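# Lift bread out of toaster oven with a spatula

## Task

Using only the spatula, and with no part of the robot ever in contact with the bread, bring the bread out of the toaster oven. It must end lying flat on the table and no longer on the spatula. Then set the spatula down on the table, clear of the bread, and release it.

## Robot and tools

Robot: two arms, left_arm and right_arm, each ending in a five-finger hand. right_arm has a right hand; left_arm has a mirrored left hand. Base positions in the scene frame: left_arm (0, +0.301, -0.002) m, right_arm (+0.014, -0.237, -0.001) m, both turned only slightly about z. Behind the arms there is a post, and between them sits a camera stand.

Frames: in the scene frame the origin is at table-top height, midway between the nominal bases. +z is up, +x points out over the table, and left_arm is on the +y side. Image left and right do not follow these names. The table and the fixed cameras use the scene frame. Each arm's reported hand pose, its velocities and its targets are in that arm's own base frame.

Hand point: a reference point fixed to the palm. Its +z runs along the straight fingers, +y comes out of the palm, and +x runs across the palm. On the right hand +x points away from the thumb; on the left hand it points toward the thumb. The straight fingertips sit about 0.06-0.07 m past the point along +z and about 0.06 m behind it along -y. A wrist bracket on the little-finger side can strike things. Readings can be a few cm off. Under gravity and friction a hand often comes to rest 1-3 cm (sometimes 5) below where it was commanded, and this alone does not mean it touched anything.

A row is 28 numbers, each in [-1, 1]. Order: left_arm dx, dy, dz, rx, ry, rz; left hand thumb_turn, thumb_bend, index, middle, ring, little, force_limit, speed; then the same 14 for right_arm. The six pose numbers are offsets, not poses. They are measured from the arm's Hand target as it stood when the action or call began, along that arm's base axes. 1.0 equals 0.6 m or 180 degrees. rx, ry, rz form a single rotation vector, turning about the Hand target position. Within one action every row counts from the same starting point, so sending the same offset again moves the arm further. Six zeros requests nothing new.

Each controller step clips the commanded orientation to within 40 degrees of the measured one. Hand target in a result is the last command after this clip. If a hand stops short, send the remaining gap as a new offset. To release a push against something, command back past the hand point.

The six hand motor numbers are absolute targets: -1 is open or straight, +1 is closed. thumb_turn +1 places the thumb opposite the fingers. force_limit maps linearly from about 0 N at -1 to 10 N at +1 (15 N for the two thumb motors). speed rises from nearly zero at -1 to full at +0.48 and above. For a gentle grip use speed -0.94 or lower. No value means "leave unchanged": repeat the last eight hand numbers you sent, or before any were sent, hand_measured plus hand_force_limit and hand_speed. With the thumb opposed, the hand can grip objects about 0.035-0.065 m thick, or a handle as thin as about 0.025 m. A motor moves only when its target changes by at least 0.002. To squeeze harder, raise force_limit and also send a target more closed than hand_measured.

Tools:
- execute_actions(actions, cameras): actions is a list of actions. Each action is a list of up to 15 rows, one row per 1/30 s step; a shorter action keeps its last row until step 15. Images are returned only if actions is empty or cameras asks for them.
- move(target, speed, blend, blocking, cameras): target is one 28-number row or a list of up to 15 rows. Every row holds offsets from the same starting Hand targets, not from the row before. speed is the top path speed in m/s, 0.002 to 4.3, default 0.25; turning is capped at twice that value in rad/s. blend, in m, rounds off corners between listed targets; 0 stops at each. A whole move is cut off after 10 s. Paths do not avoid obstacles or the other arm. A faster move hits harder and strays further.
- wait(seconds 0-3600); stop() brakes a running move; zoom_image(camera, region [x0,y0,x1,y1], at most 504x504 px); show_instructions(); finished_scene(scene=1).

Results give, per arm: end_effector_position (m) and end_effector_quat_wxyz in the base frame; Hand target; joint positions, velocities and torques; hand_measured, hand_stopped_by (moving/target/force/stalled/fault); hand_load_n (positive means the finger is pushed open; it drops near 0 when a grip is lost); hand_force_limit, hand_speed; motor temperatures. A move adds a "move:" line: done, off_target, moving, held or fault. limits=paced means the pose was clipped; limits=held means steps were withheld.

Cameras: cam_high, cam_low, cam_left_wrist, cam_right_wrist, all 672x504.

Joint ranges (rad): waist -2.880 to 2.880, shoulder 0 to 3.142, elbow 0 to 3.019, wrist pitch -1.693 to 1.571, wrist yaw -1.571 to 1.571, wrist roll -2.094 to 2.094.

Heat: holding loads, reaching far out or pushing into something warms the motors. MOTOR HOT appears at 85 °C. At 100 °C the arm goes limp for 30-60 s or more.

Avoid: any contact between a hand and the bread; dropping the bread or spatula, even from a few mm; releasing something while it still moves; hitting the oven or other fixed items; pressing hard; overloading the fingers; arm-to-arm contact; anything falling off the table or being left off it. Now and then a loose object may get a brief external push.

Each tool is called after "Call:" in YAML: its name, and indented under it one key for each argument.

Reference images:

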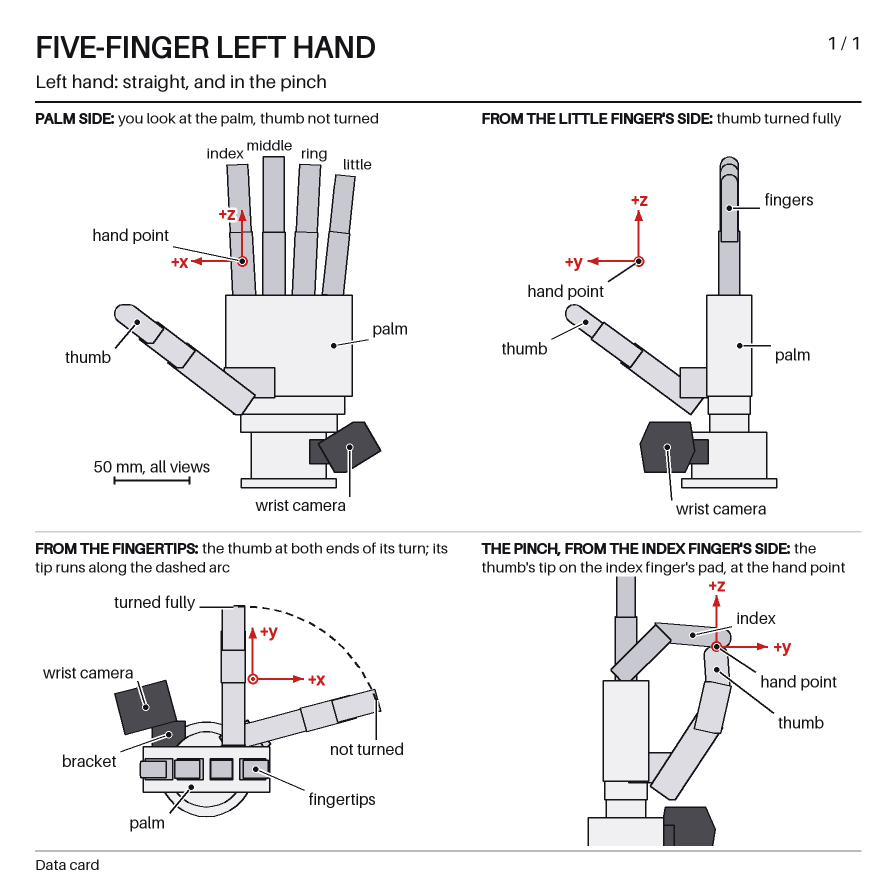

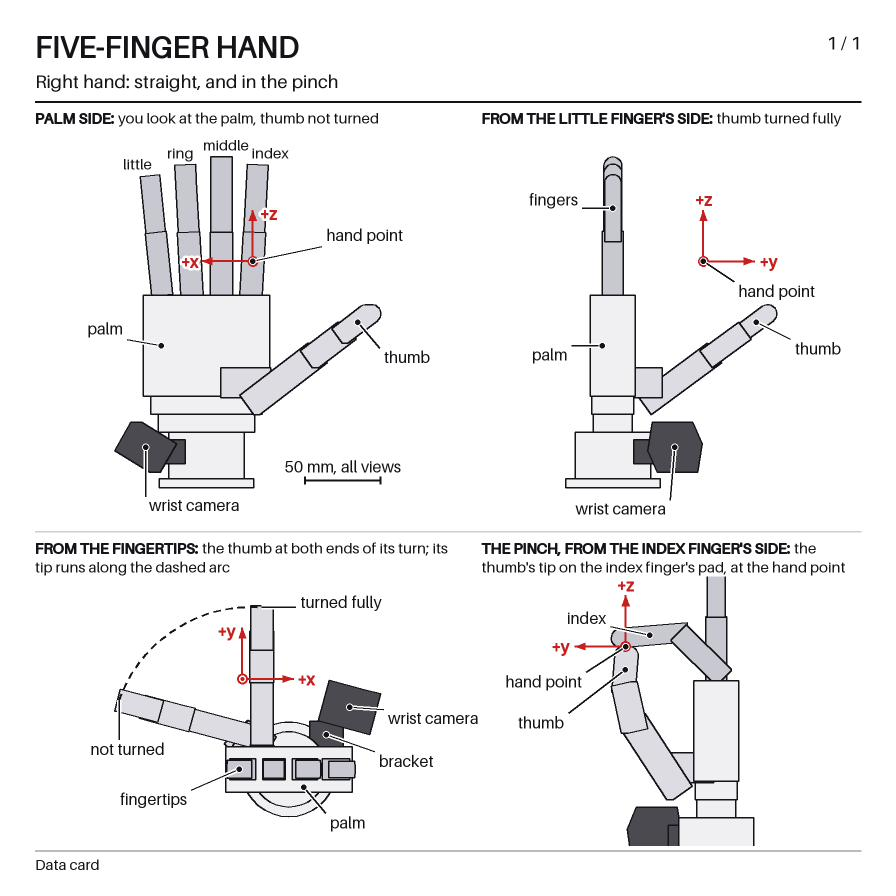

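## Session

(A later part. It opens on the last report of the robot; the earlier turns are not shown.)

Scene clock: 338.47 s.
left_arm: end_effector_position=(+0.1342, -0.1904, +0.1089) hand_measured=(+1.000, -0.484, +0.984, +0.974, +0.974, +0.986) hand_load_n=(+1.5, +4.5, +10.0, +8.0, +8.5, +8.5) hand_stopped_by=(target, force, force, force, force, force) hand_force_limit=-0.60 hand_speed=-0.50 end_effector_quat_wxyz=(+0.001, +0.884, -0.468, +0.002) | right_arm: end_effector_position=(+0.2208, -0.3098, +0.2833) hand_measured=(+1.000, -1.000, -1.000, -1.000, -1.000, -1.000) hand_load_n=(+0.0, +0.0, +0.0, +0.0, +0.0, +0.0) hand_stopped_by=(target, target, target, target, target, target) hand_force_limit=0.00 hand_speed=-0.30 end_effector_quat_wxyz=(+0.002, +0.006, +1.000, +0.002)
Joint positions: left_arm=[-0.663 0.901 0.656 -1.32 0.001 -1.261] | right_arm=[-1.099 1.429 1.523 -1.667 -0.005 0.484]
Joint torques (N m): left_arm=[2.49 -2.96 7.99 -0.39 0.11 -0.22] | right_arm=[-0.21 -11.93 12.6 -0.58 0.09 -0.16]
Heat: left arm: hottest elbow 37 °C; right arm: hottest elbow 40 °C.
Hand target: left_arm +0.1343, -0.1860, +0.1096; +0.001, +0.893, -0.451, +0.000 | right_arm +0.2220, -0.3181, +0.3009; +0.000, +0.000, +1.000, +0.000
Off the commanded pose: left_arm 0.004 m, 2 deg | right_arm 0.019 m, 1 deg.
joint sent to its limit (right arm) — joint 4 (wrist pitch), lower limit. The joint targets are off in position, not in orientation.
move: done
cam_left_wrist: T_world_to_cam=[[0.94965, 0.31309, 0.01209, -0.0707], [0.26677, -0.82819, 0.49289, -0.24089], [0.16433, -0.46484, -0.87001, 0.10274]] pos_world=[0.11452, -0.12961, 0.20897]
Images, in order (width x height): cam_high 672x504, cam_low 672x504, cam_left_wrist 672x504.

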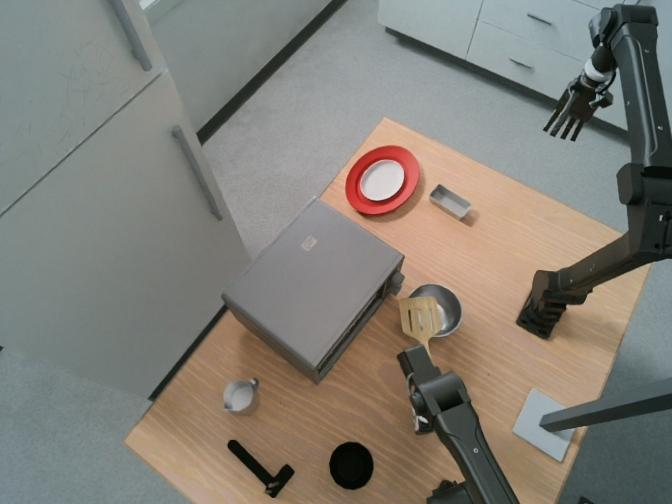

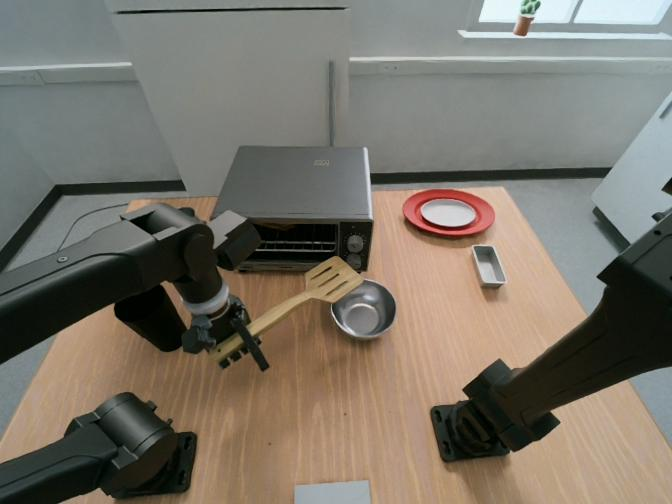

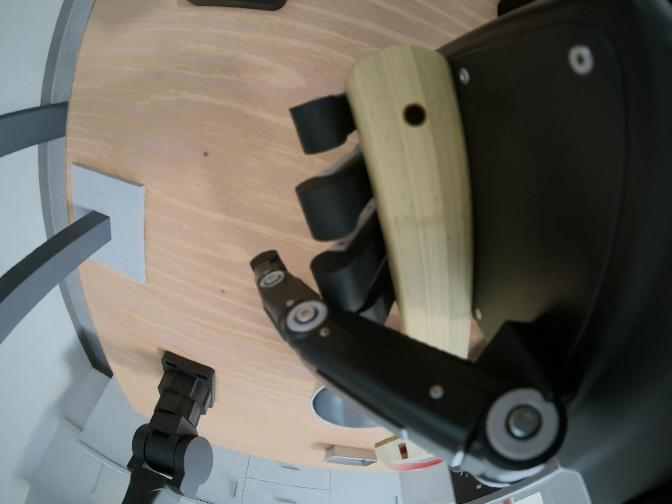

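Call:
move:
  target:
    - [0.0,0.068,-0.008,0.0463,-0.0409,0.1607,1,0.3,0.997,0.997,0.997,0.997,-0.6,-0.5,0,0,0,0,0,0,1,-1,-1,-1,-1,-1,0,-0.3]
  speed: 0.1
  cameras: ["cam_left_wrist","cam_low","cam_high"]

Call:
zoom_image:
  camera: "cam_low"
  region: [180, 200, 400, 365]

Call:
zoom_image:
  camera: "cam_high"
  region: [330, 240, 500, 370]

Scene clock: 350.63 s.
left_arm: end_effector_position=(+0.1372, -0.1478, +0.1051) hand_measured=(+1.000, -0.484, +0.984, +0.974, +0.974, +0.986) hand_load_n=(+1.5, +4.5, +10.0, +8.0, +8.5, +8.0) hand_stopped_by=(target, force, force, force, force, force) hand_force_limit=-0.60 hand_speed=-0.50 end_effector_quat_wxyz=(-0.087, +0.972, -0.216, +0.022) | right_arm: end_effector_position=(+0.2208, -0.3098, +0.2833) hand_measured=(+1.000, -1.000, -1.000, -1.000, -1.000, -1.000) hand_load_n=(+0.0, +0.0, +0.0, +0.0, +0.0, +0.0) hand_stopped_by=(target, target, target, target, target, target) hand_force_limit=0.00 hand_speed=-0.30 end_effector_quat_wxyz=(+0.002, +0.006, +1.000, +0.002)
Joint positions: left_arm=[-0.754 0.745 0.596 -1.474 -0.172 -1.892] | right_arm=[-1.099 1.429 1.523 -1.667 -0.005 0.484]
Joint torques (N m): left_arm=[0.85 -1.03 8.09 -0.44 -0.25 -0.27] | right_arm=[-0.5 -11.28 12.88 -0.5 0.01 -0.17]
Heat: left arm: hottest elbow 36 °C; right arm: hottest elbow 40 °C.
Hand target: left_arm +0.1343, -0.1452, +0.1048; -0.092, +0.973, -0.212, +0.024 | right_arm +0.2220, -0.3181, +0.3009; +0.000, +0.000, +1.000, +0.000
Off the commanded pose: left_arm 0.004 m, 1 deg | right_arm 0.019 m, 1 deg.
joint sent to its limit (right arm) — joint 4 (wrist pitch), lower limit. The joint targets are off in position, not in orientation.
move: done
cam_left_wrist: T_world_to_cam=[[0.64915, 0.73828, 0.18316, -0.00072], [0.61681, -0.65181, 0.44124, -0.22122], [0.44514, -0.17345, -0.8785, 0.12423]] pos_world=[0.08162, -0.12211, 0.20688]
Images, in order (width x height): cam_high 672x504, cam_low 672x504, cam_left_wrist 672x504.

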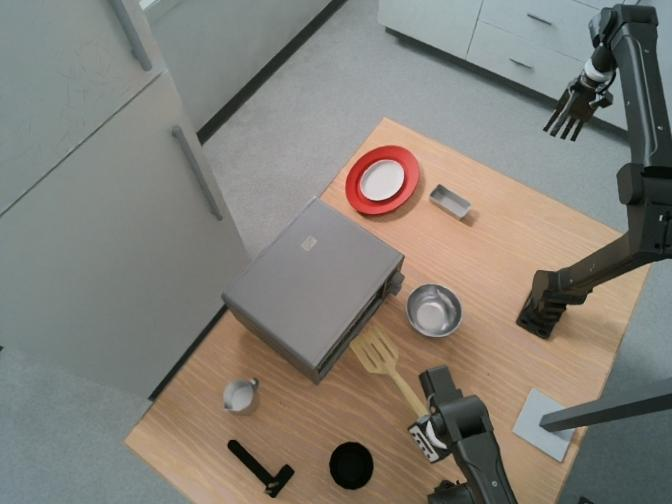

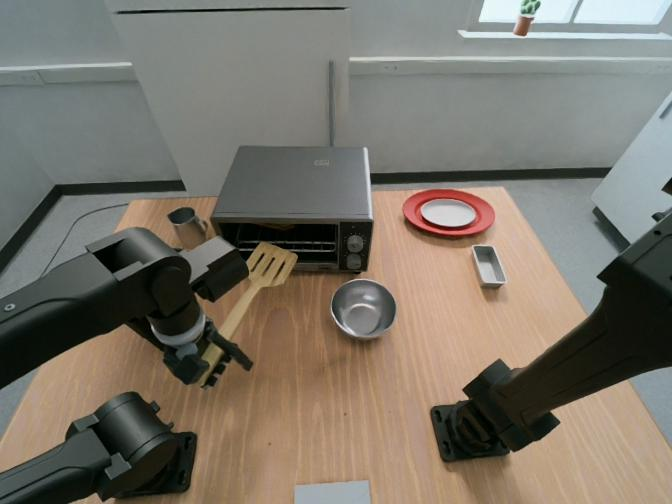

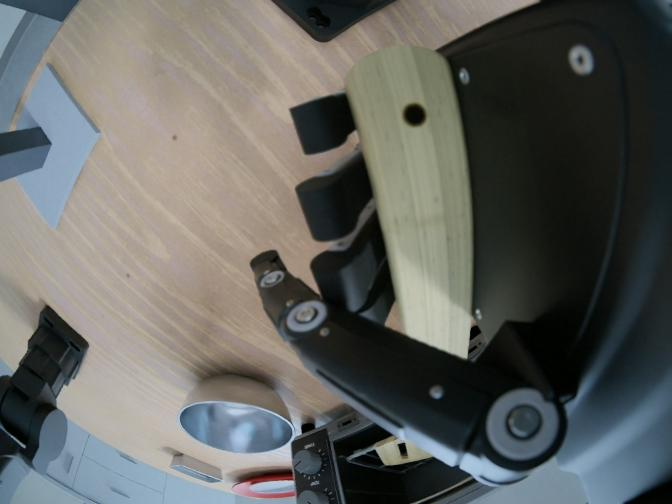

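Scaled by 2.291 from the camera's image (finer frame: 960x720).

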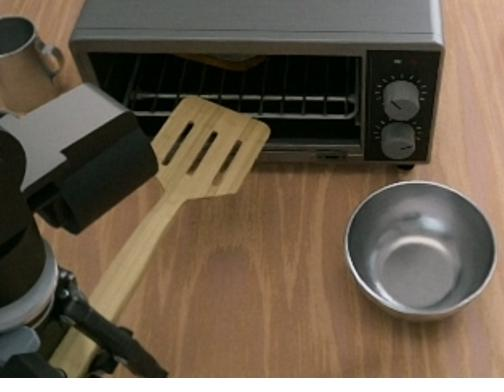

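Scaled by 2.965 from the camera's image (finer frame: 960x720).

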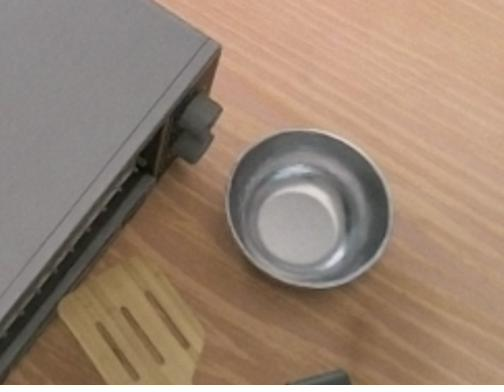

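Call:
zoom_image:
  camera: "cam_high"
  region: [340, 315, 430, 385]

Call:
zoom_image:
  camera: "cam_low"
  region: [230, 230, 320, 300]

Scaled by 5.600 from the camera's image (finer frame: 960x720).

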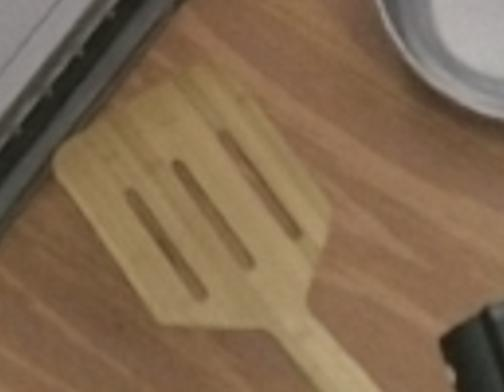

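Scaled by 5.600 from the camera's image (finer frame: 960x720).

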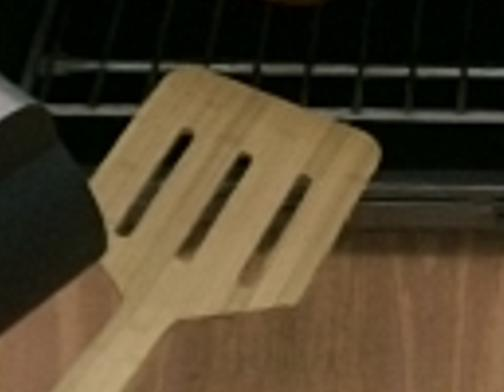

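Call:
zoom_image:
  camera: "cam_high"
  region: [370, 350, 450, 430]

Call:
zoom_image:
  camera: "cam_low"
  region: [190, 270, 290, 400]

Scaled by 6.300 from the camera's image (finer frame: 960x720).

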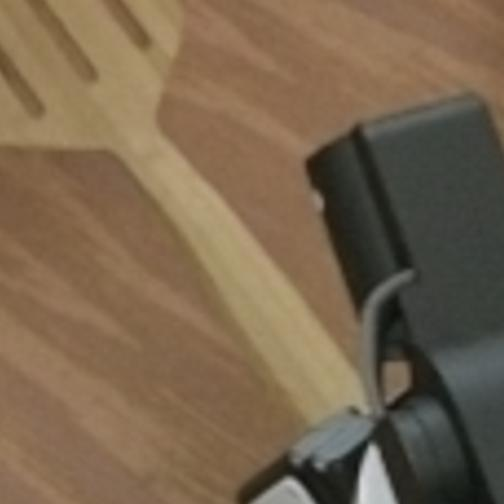

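Scaled by 3.877 from the camera's image (finer frame: 960x720).

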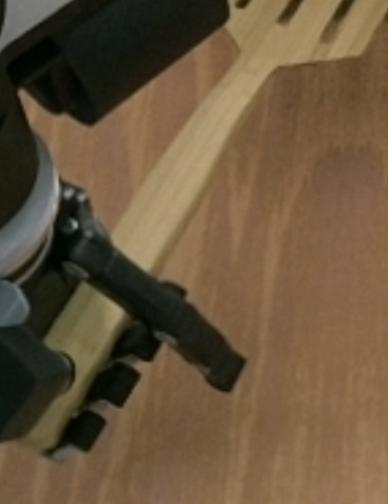

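Call:
move:
  target:
    - [0.033,0.083,-0.025,-0.0214,0.0591,0.0,1,0.3,0.997,0.997,0.997,0.997,-0.6,-0.5,0,0,0,0,0,0,1,-1,-1,-1,-1,-1,0,-0.3]
  speed: 0.08
  cameras: ["cam_left_wrist","cam_low","cam_high"]

Call:
zoom_image:
  camera: "cam_low"
  region: [190, 190, 330, 300]

Call:
zoom_image:
  camera: "cam_high"
  region: [300, 315, 420, 415]

Scene clock: 366.33 s.
left_arm: end_effector_position=(+0.1507, -0.0934, +0.0900) hand_measured=(+1.000, -0.484, +0.984, +0.974, +0.974, +0.986) hand_load_n=(+1.5, +4.5, +10.0, +8.0, +8.5, +8.5) hand_stopped_by=(target, force, force, force, force, force) hand_force_limit=-0.60 hand_speed=-0.50 end_effector_quat_wxyz=(-0.045, +0.974, -0.212, -0.066) | right_arm: end_effector_position=(+0.2208, -0.3098, +0.2833) hand_measured=(+1.000, -1.000, -1.000, -1.000, -1.000, -1.000) hand_load_n=(+0.0, +0.0, +0.0, +0.0, +0.0, +0.5) hand_stopped_by=(target, target, target, target, target, target) hand_force_limit=0.00 hand_speed=-0.30 end_effector_quat_wxyz=(+0.002, +0.006, +1.000, +0.002)
Joint positions: left_arm=[-0.278 0.828 0.584 -1.465 -0.082 -1.427] | right_arm=[-1.099 1.429 1.523 -1.667 -0.005 0.484]
Joint torques (N m): left_arm=[2.49 -0.62 8.06 0.57 0.35 0.17] | right_arm=[-0.32 -11.05 12.51 -0.69 0.06 -0.24]
Heat: left arm: hottest elbow 35 °C; right arm: hottest elbow 40 °C.
Hand target: left_arm +0.1541, -0.0954, +0.0898; -0.039, +0.973, -0.219, -0.059 | right_arm +0.2220, -0.3181, +0.3009; +0.000, +0.000, +1.000, +0.000
Off the commanded pose: left_arm 0.004 m, 1 deg | right_arm 0.019 m, 1 deg.
joint sent to its limit (right arm) — joint 4 (wrist pitch), lower limit. The joint targets are off in position, not in orientation.
move: done
cam_left_wrist: T_world_to_cam=[[0.65184, 0.75786, 0.02741, -0.03151], [0.70559, -0.61933, 0.34435, -0.18898], [0.27794, -0.20511, -0.93844, 0.14208]] pos_world=[0.11439, -0.06402, 0.19927]
Images, in order (width x height): cam_high 672x504, cam_low 672x504, cam_left_wrist 672x504.

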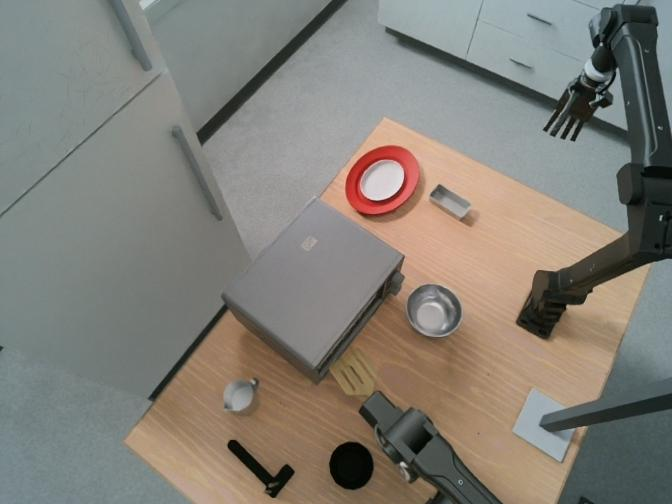

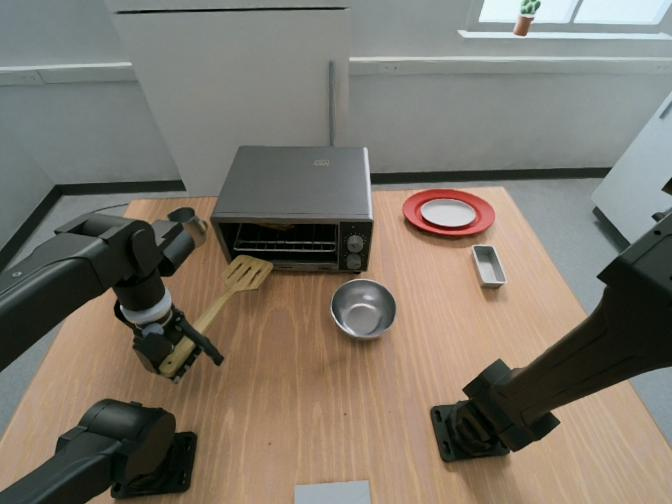

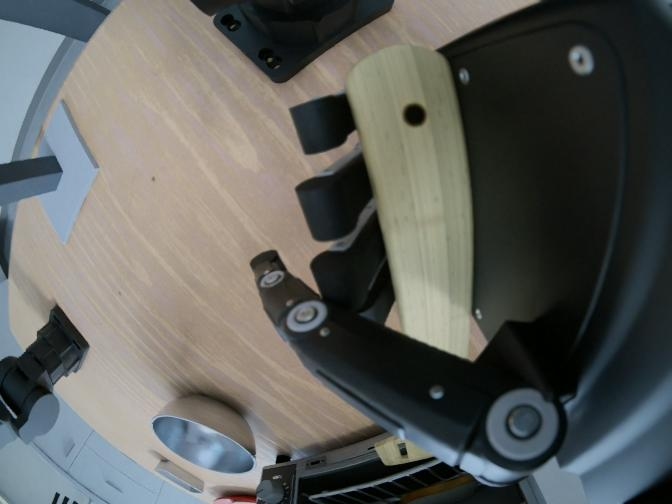

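Scaled by 3.600 from the camera's image (finer frame: 960x720).

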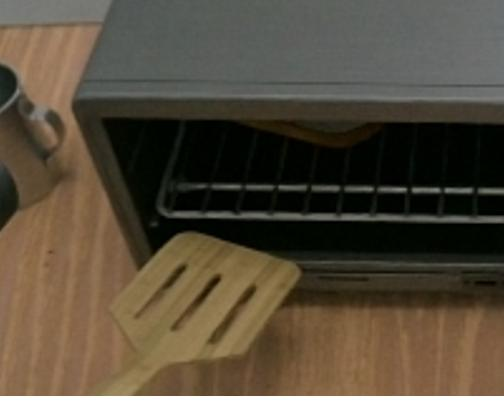

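Scaled by 4.200 from the camera's image (finer frame: 960x720).

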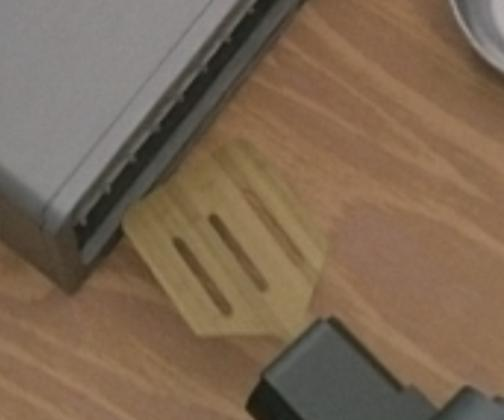

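Call:
zoom_image:
  camera: "cam_low"
  region: [220, 195, 340, 275]

Call:
zoom_image:
  camera: "cam_left_wrist"
  region: [280, 380, 540, 504]

Scaled by 4.200 from the camera's image (finer frame: 960x720).

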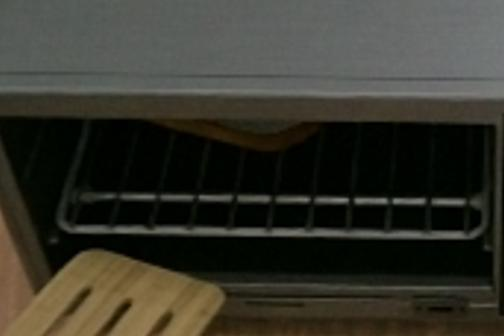

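Scaled by 1.938 from the camera's image (finer frame: 960x720).

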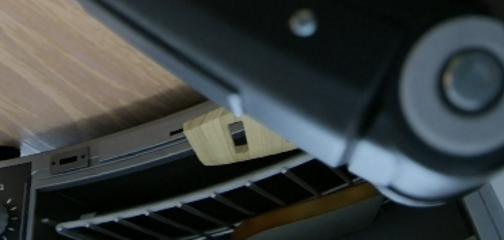

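Call:
move:
  target:
    - [-0.009,-0.028,-0.02,0.0,0.0,0.0444,1,0.3,0.997,0.997,0.997,0.997,-0.6,-0.5,0,0,0,0,0,0,1,-1,-1,-1,-1,-1,0,-0.3]
  speed: 0.08
  cameras: ["cam_left_wrist","cam_low","cam_high"]

Call:
zoom_image:
  camera: "cam_low"
  region: [210, 195, 330, 285]

Call:
zoom_image:
  camera: "cam_high"
  region: [300, 315, 420, 415]

Scene clock: 373.20 s.
left_arm: end_effector_position=(+0.1475, -0.1075, +0.0785) hand_measured=(+1.000, -0.484, +0.984, +0.974, +0.974, +0.986) hand_load_n=(+1.5, +4.5, +10.0, +8.0, +8.5, +8.5) hand_stopped_by=(target, force, force, force, force, force) hand_force_limit=-0.60 hand_speed=-0.50 end_effector_quat_wxyz=(-0.040, +0.985, -0.154, -0.069) | right_arm: end_effector_position=(+0.2208, -0.3098, +0.2833) hand_measured=(+1.000, -1.000, -1.000, -1.000, -1.000, -1.000) hand_load_n=(+0.0, +0.0, +0.0, +0.0, +0.0, +0.0) hand_stopped_by=(target, target, target, target, target, target) hand_force_limit=0.00 hand_speed=-0.30 end_effector_quat_wxyz=(+0.002, +0.006, +1.000, +0.002)
Joint positions: left_arm=[-0.357 0.828 0.552 -1.446 -0.05 -1.622] | right_arm=[-1.099 1.429 1.523 -1.667 -0.005 0.484]
Joint torques (N m): left_arm=[0.85 -1.08 7.62 0.54 0.32 -0.21] | right_arm=[-0.67 -11.28 12.56 -0.47 0.13 -0.25]
Heat: left arm: hottest elbow 34 °C; right arm: hottest elbow 40 °C.
Hand target: left_arm +0.1487, -0.1122, +0.0778; -0.035, +0.986, -0.150, -0.061 | right_arm +0.2220, -0.3181, +0.3009; +0.000, +0.000, +1.000, +0.000
Off the commanded pose: left_arm 0.005 m, 1 deg | right_arm 0.019 m, 1 deg.
joint sent to its limit (right arm) — joint 4 (wrist pitch), lower limit. The joint targets are off in position, not in orientation.
move: done
cam_left_wrist: T_world_to_cam=[[0.55753, 0.82982, 0.02356, 0.00358], [0.77464, -0.53024, 0.34465, -0.19211], [0.29849, -0.1739, -0.93844, 0.12951]] pos_world=[0.10816, -0.08231, 0.18766]
Images, in order (width x height): cam_high 672x504, cam_low 672x504, cam_left_wrist 672x504.

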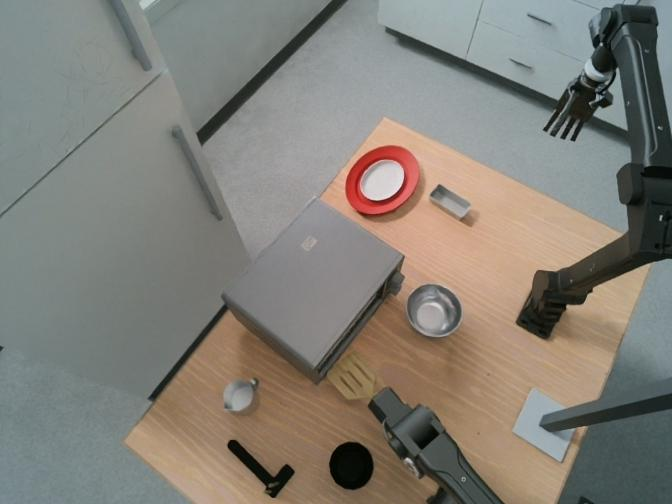

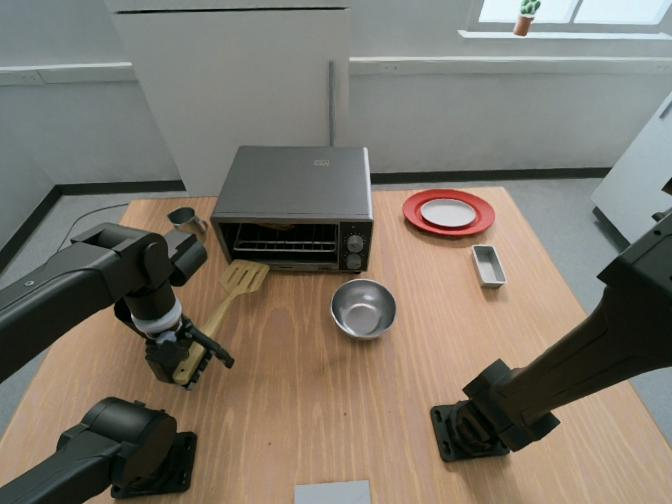

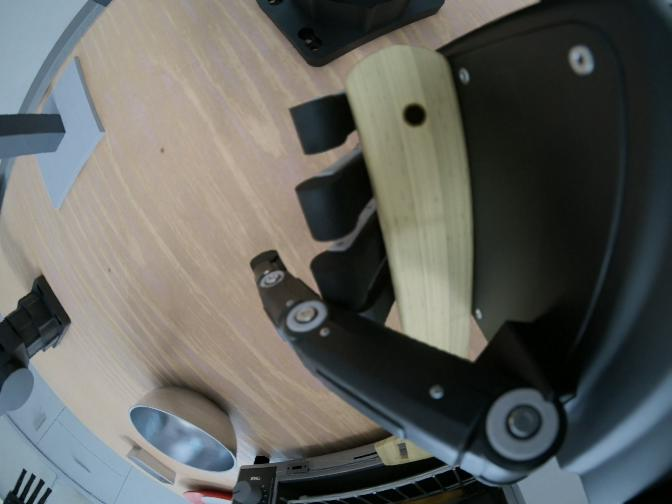

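Scaled by 4.200 from the camera's image (finer frame: 960x720).

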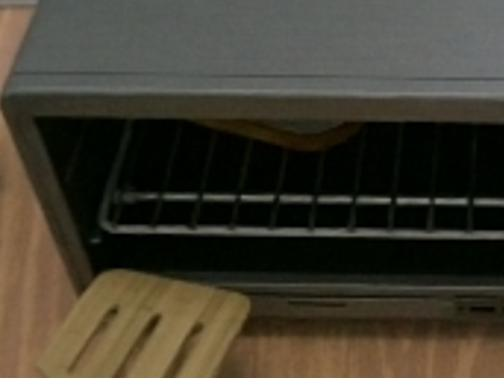

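Scaled by 4.200 from the camera's image (finer frame: 960x720).

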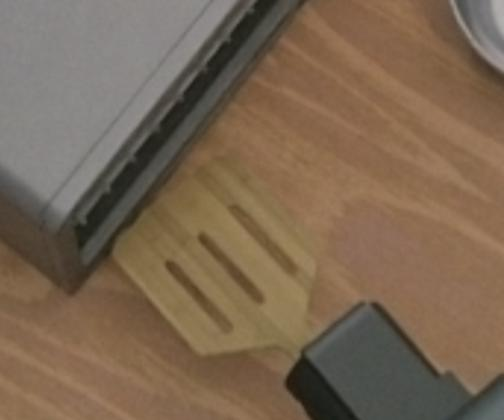

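Call:
move:
  target:
    - [0.0795,-0.025,0.0,0.0,0.0,0.0,1,0.3,0.997,0.997,0.997,0.997,-0.6,-0.5,0,0,0,0,0,0,1,-1,-1,-1,-1,-1,0,-0.3]
  speed: 0.06
  cameras: ["cam_left_wrist","cam_low","cam_high"]

Call:
zoom_image:
  camera: "cam_low"
  region: [210, 195, 330, 285]

Call:
zoom_image:
  camera: "cam_left_wrist"
  region: [300, 380, 540, 504]

Scene clock: 376.40 s.
left_arm: end_effector_position=(+0.1792, -0.1206, +0.0667) hand_measured=(+1.000, -0.484, +0.984, +0.974, +0.974, +0.986) hand_load_n=(+1.5, +4.5, +8.5, +8.0, +8.0, +8.5) hand_stopped_by=(target, force, force, force, force, force) hand_force_limit=-0.60 hand_speed=-0.50 end_effector_quat_wxyz=(-0.039, +0.984, -0.154, -0.080) | right_arm: end_effector_position=(+0.2208, -0.3098, +0.2833) hand_measured=(+1.000, -1.000, -1.000, -1.000, -1.000, -1.000) hand_load_n=(+0.0, +0.0, +0.0, +0.0, +0.0, +0.0) hand_stopped_by=(target, target, target, target, target, target) hand_force_limit=0.00 hand_speed=-0.30 end_effector_quat_wxyz=(+0.002, +0.006, +1.000, +0.002)
Joint positions: left_arm=[-0.357 0.987 0.598 -1.354 -0.044 -1.622] | right_arm=[-1.099 1.429 1.523 -1.667 -0.005 0.484]
Joint torques (N m): left_arm=[1.85 -1.61 10.84 0.35 0.23 -0.06] | right_arm=[0.03 -11.46 12.74 -0.35 0.08 -0.27]
Heat: left arm: hottest elbow 35 °C; right arm: hottest elbow 41 °C.
Hand target: left_arm +0.1964, -0.1272, +0.0778; -0.035, +0.986, -0.150, -0.061 | right_arm +0.2220, -0.3181, +0.3009; +0.000, +0.000, +1.000, +0.000
Off the commanded pose: left_arm 0.022 m, 2 deg | right_arm 0.019 m, 1 deg.
joint sent to its limit (right arm) — joint 4 (wrist pitch), lower limit. The joint targets are off in position, not in orientation.
move: off_target (left_arm)
cam_left_wrist: T_world_to_cam=[[0.55704, 0.83039, 0.0127, -0.00201], [0.78265, -0.53001, 0.32643, -0.21978], [0.2778, -0.17189, -0.94514, 0.11112]] pos_world=[0.14226, -0.09571, 0.17679]
Images, in order (width x height): cam_high 672x504, cam_low 672x504, cam_left_wrist 672x504.

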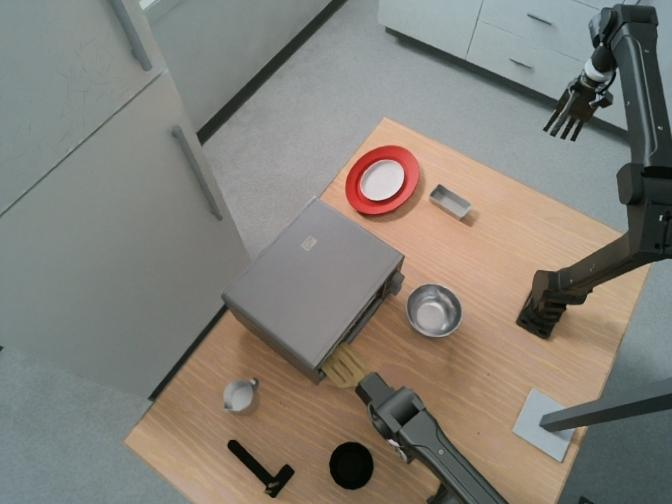

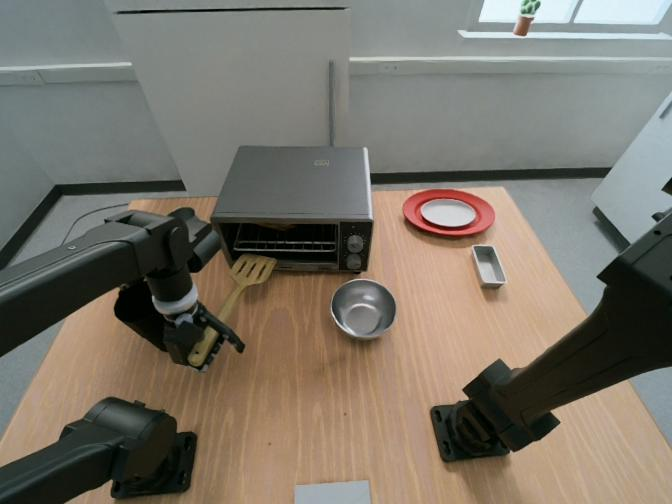

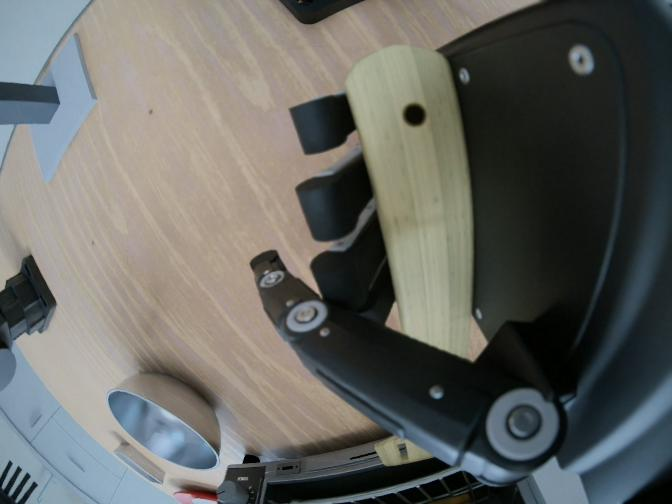

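Scaled by 4.200 from the camera's image (finer frame: 960x720).

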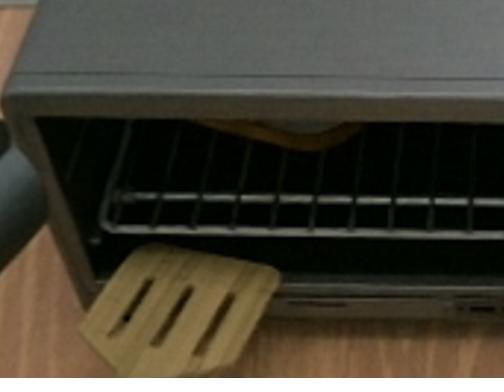

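Scaled by 2.100 from the camera's image (finer frame: 960x720).

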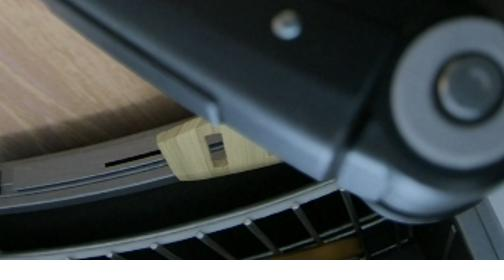

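Call:
move:
  target:
    - [0.0,0.0,0.04,0.0,0.0,0.0,1,0.3,0.997,0.997,0.997,0.997,-0.6,-0.5,0,0,0,0,0,0,1,-1,-1,-1,-1,-1,0,-0.3]
  speed: 0.06
  cameras: ["cam_low"]

Call:
zoom_image:
  camera: "cam_low"
  region: [210, 195, 330, 285]

Scene clock: 378.27 s.
left_arm: end_effector_position=(+0.1822, -0.1205, +0.0805) hand_measured=(+1.000, -0.484, +0.984, +0.974, +0.974, +0.986) hand_load_n=(+1.5, +4.5, +9.0, +7.5, +8.0, +8.0) hand_stopped_by=(target, force, force, force, force, force) hand_force_limit=-0.60 hand_speed=-0.50 end_effector_quat_wxyz=(-0.042, +0.984, -0.154, -0.082) | right_arm: end_effector_position=(+0.2208, -0.3098, +0.2833) hand_measured=(+1.000, -1.000, -1.000, -1.000, -1.000, -1.000) hand_load_n=(+0.0, +0.0, +0.0, -0.5, +0.0, +0.0) hand_stopped_by=(target, target, target, target, target, target) hand_force_limit=0.00 hand_speed=-0.30 end_effector_quat_wxyz=(+0.002, +0.006, +1.000, +0.002)
Joint positions: left_arm=[-0.357 0.983 0.635 -1.4 -0.05 -1.622] | right_arm=[-1.099 1.429 1.523 -1.667 -0.005 0.484]
Joint torques (N m): left_arm=[1.79 -3.43 11.93 -0.69 0.24 -0.06] | right_arm=[-0.79 -11.28 12.78 -0.31 0.12 -0.21]
Heat: left arm: hottest elbow 35 °C; right arm: hottest elbow 41 °C.
Hand target: left_arm +0.1964, -0.1272, +0.1018; -0.035, +0.986, -0.150, -0.061 | right_arm +0.2220, -0.3181, +0.3009; +0.000, +0.000, +1.000, +0.000
Off the commanded pose: left_arm 0.026 m, 3 deg | right_arm 0.019 m, 1 deg.
joint sent to its limit (right arm) — joint 4 (wrist pitch), lower limit. The joint targets are off in position, not in orientation.
move: off_target (left_arm)

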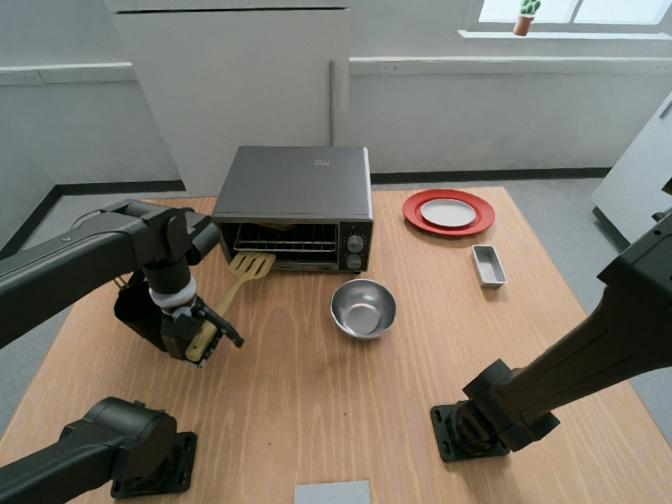

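Scaled by 4.200 from the camera's image (finer frame: 960x720).

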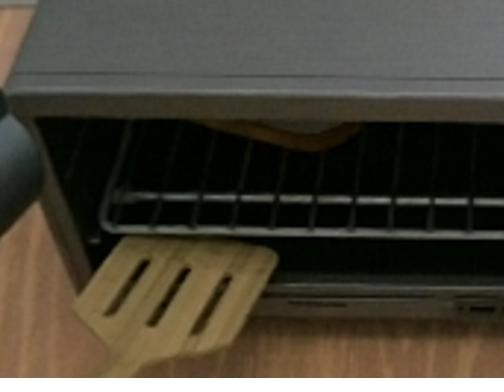

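Call:
move:
  target:
    - [0.08,-0.02,0.025,0.0,0.0,0.0,1,0.3,0.997,0.997,0.997,0.997,-0.6,-0.5,0,0,0,0,0,0,1,-1,-1,-1,-1,-1,0,-0.3]
  speed: 0.05
  cameras: ["cam_low","cam_left_wrist"]

Call:
zoom_image:
  camera: "cam_low"
  region: [210, 195, 330, 285]

Call:
zoom_image:
  camera: "cam_left_wrist"
  region: [340, 380, 540, 504]

Scene clock: 380.80 s.
left_arm: end_effector_position=(+0.2090, -0.1314, +0.0875) hand_measured=(+1.000, -0.484, +0.984, +0.974, +0.974, +0.986) hand_load_n=(+1.5, +5.0, +10.0, +7.5, +7.0, +6.0) hand_stopped_by=(target, force, force, force, force, force) hand_force_limit=-0.60 hand_speed=-0.50 end_effector_quat_wxyz=(-0.044, +0.981, -0.154, -0.106) | right_arm: end_effector_position=(+0.2208, -0.3098, +0.2833) hand_measured=(+1.000, -1.000, -1.000, -1.000, -1.000, -1.000) hand_load_n=(+0.0, +0.0, +0.0, +0.0, +0.0, +0.0) hand_stopped_by=(target, target, target, target, target, target) hand_force_limit=0.00 hand_speed=-0.30 end_effector_quat_wxyz=(+0.002, +0.006, +1.000, +0.002)
Joint positions: left_arm=[-0.355 1.11 0.731 -1.417 -0.044 -1.62] | right_arm=[-1.099 1.429 1.523 -1.667 -0.005 0.484]
Joint torques (N m): left_arm=[2.55 -4.42 14.23 -0.17 0.09 0.13] | right_arm=[-0.09 -10.93 12.71 -0.29 0.06 -0.14]
Heat: left arm: hottest elbow 35 °C; right arm: hottest elbow 41 °C.
Hand target: left_arm +0.2444, -0.1392, +0.1168; -0.035, +0.986, -0.150, -0.061 | right_arm +0.2220, -0.3181, +0.3009; +0.000, +0.000, +1.000, +0.000
Off the commanded pose: left_arm 0.047 m, 5 deg | right_arm 0.019 m, 1 deg.
joint sent to its limit (right arm) — joint 4 (wrist pitch), lower limit. The joint targets are off in position, not in orientation.
move: off_target (left_arm)
cam_left_wrist: T_world_to_cam=[[0.5573, 0.83031, 0.00023, -0.00899], [0.79751, -0.53537, 0.27814, -0.2552], [0.23106, -0.15482, -0.96054, 0.13399]] pos_world=[0.17757, -0.10842, 0.19968]

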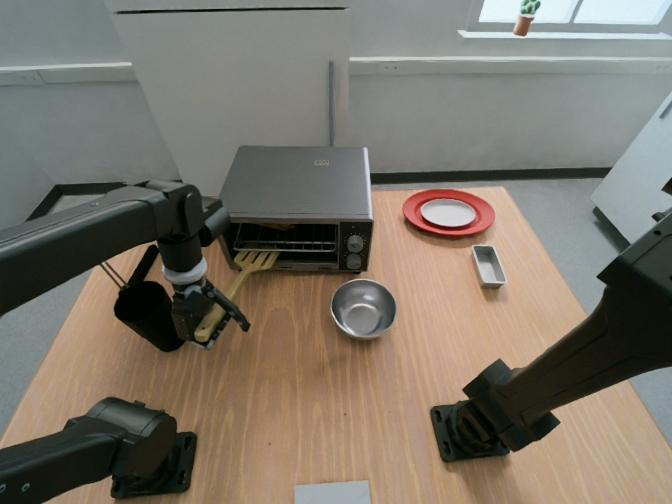

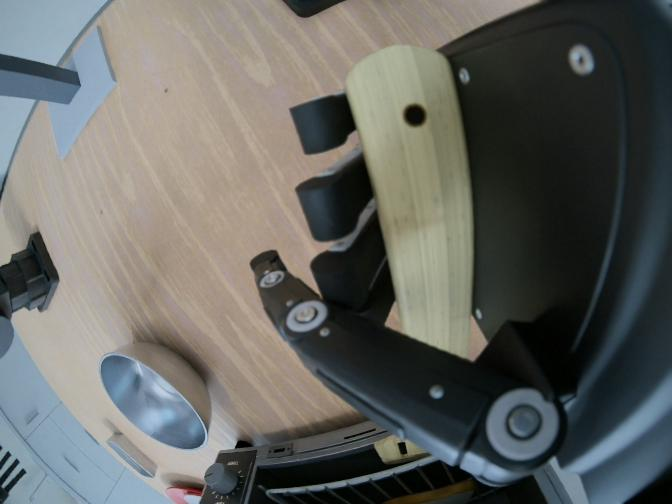

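Scaled by 4.200 from the camera's image (finer frame: 960x720).

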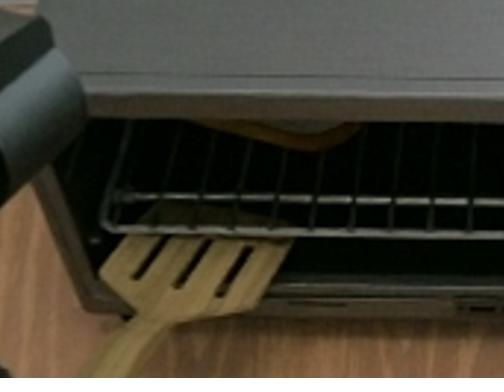

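Scaled by 2.520 from the camera's image (finer frame: 960x720).

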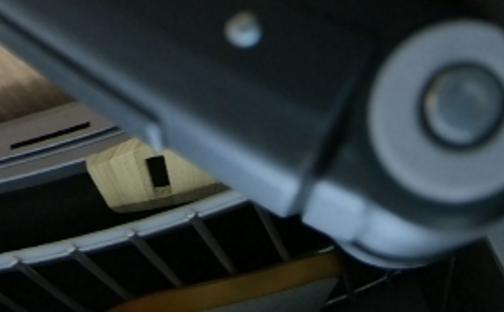

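Call:
move:
  target:
    - [-0.14,0.043,-0.035,0.0,0.0,0.0,1,0.3,0.997,0.997,0.997,0.997,-0.6,-0.5,0,0,0,0,0,0,1,-1,-1,-1,-1,-1,0,-0.3]
  speed: 0.06
  cameras: ["cam_low","cam_high"]

Call:
zoom_image:
  camera: "cam_low"
  region: [210, 195, 330, 285]

Scene clock: 384.93 s.
left_arm: end_effector_position=(+0.1652, -0.1136, +0.0955) hand_measured=(+1.000, -0.484, +0.984, +0.974, +0.974, +0.986) hand_load_n=(+1.5, +4.5, +11.0, +7.5, +6.0, +5.5) hand_stopped_by=(target, force, force, force, force, force) hand_force_limit=-0.60 hand_speed=-0.50 end_effector_quat_wxyz=(-0.037, +0.986, -0.154, -0.056) | right_arm: end_effector_position=(+0.2208, -0.3098, +0.2833) hand_measured=(+1.000, -1.000, -1.000, -1.000, -1.000, -1.000) hand_load_n=(+0.0, +0.0, +0.0, +0.0, +0.0, +0.0) hand_stopped_by=(target, target, target, target, target, target) hand_force_limit=0.00 hand_speed=-0.30 end_effector_quat_wxyz=(+0.002, +0.006, +1.000, +0.002)
Joint positions: left_arm=[-0.354 0.854 0.61 -1.452 -0.05 -1.618] | right_arm=[-1.099 1.429 1.523 -1.667 -0.005 0.484]
Joint torques (N m): left_arm=[1.32 -1.79 7.8 -0.59 0.22 -0.08] | right_arm=[-0.26 -10.4 12.86 -0.53 0.03 -0.2]
Heat: left arm: hottest elbow 36 °C; right arm: hottest elbow 41 °C.
Hand target: left_arm +0.1604, -0.1134, +0.0958; -0.035, +0.986, -0.150, -0.061 | right_arm +0.2220, -0.3181, +0.3009; +0.000, +0.000, +1.000, +0.000
Off the commanded pose: left_arm 0.005 m, 1 deg | right_arm 0.019 m, 1 deg.
joint sent to its limit (right arm) — joint 4 (wrist pitch), lower limit. The joint targets are off in position, not in orientation.
move: done
Images, in order (width x height): cam_high 672x504, cam_low 672x504.

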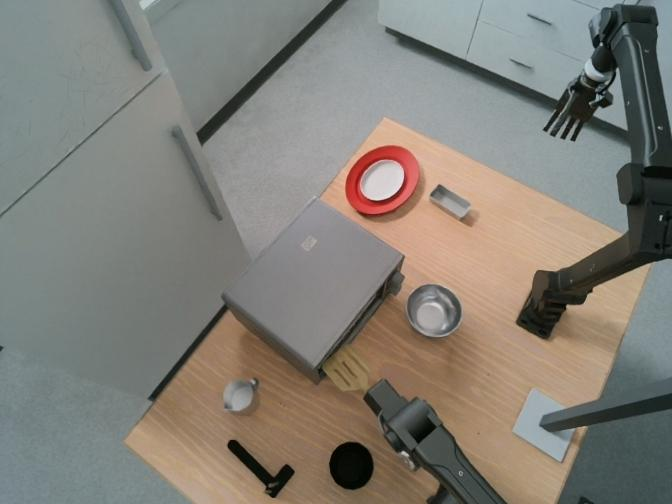

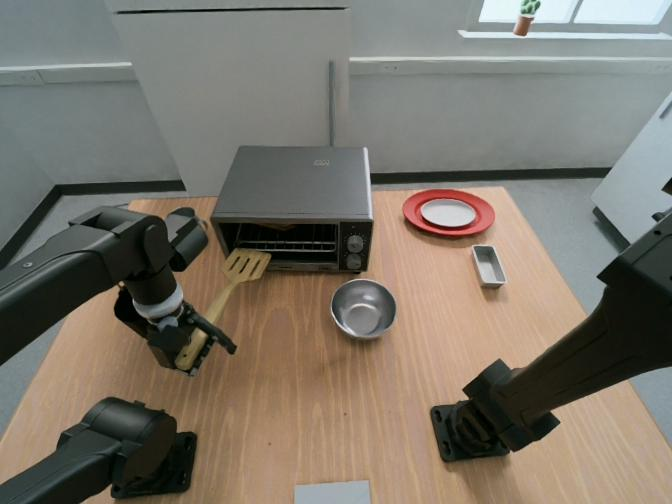

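Scaled by 4.200 from the camera's image (finer frame: 960x720).

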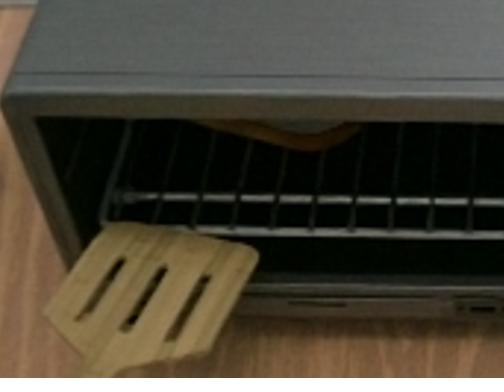

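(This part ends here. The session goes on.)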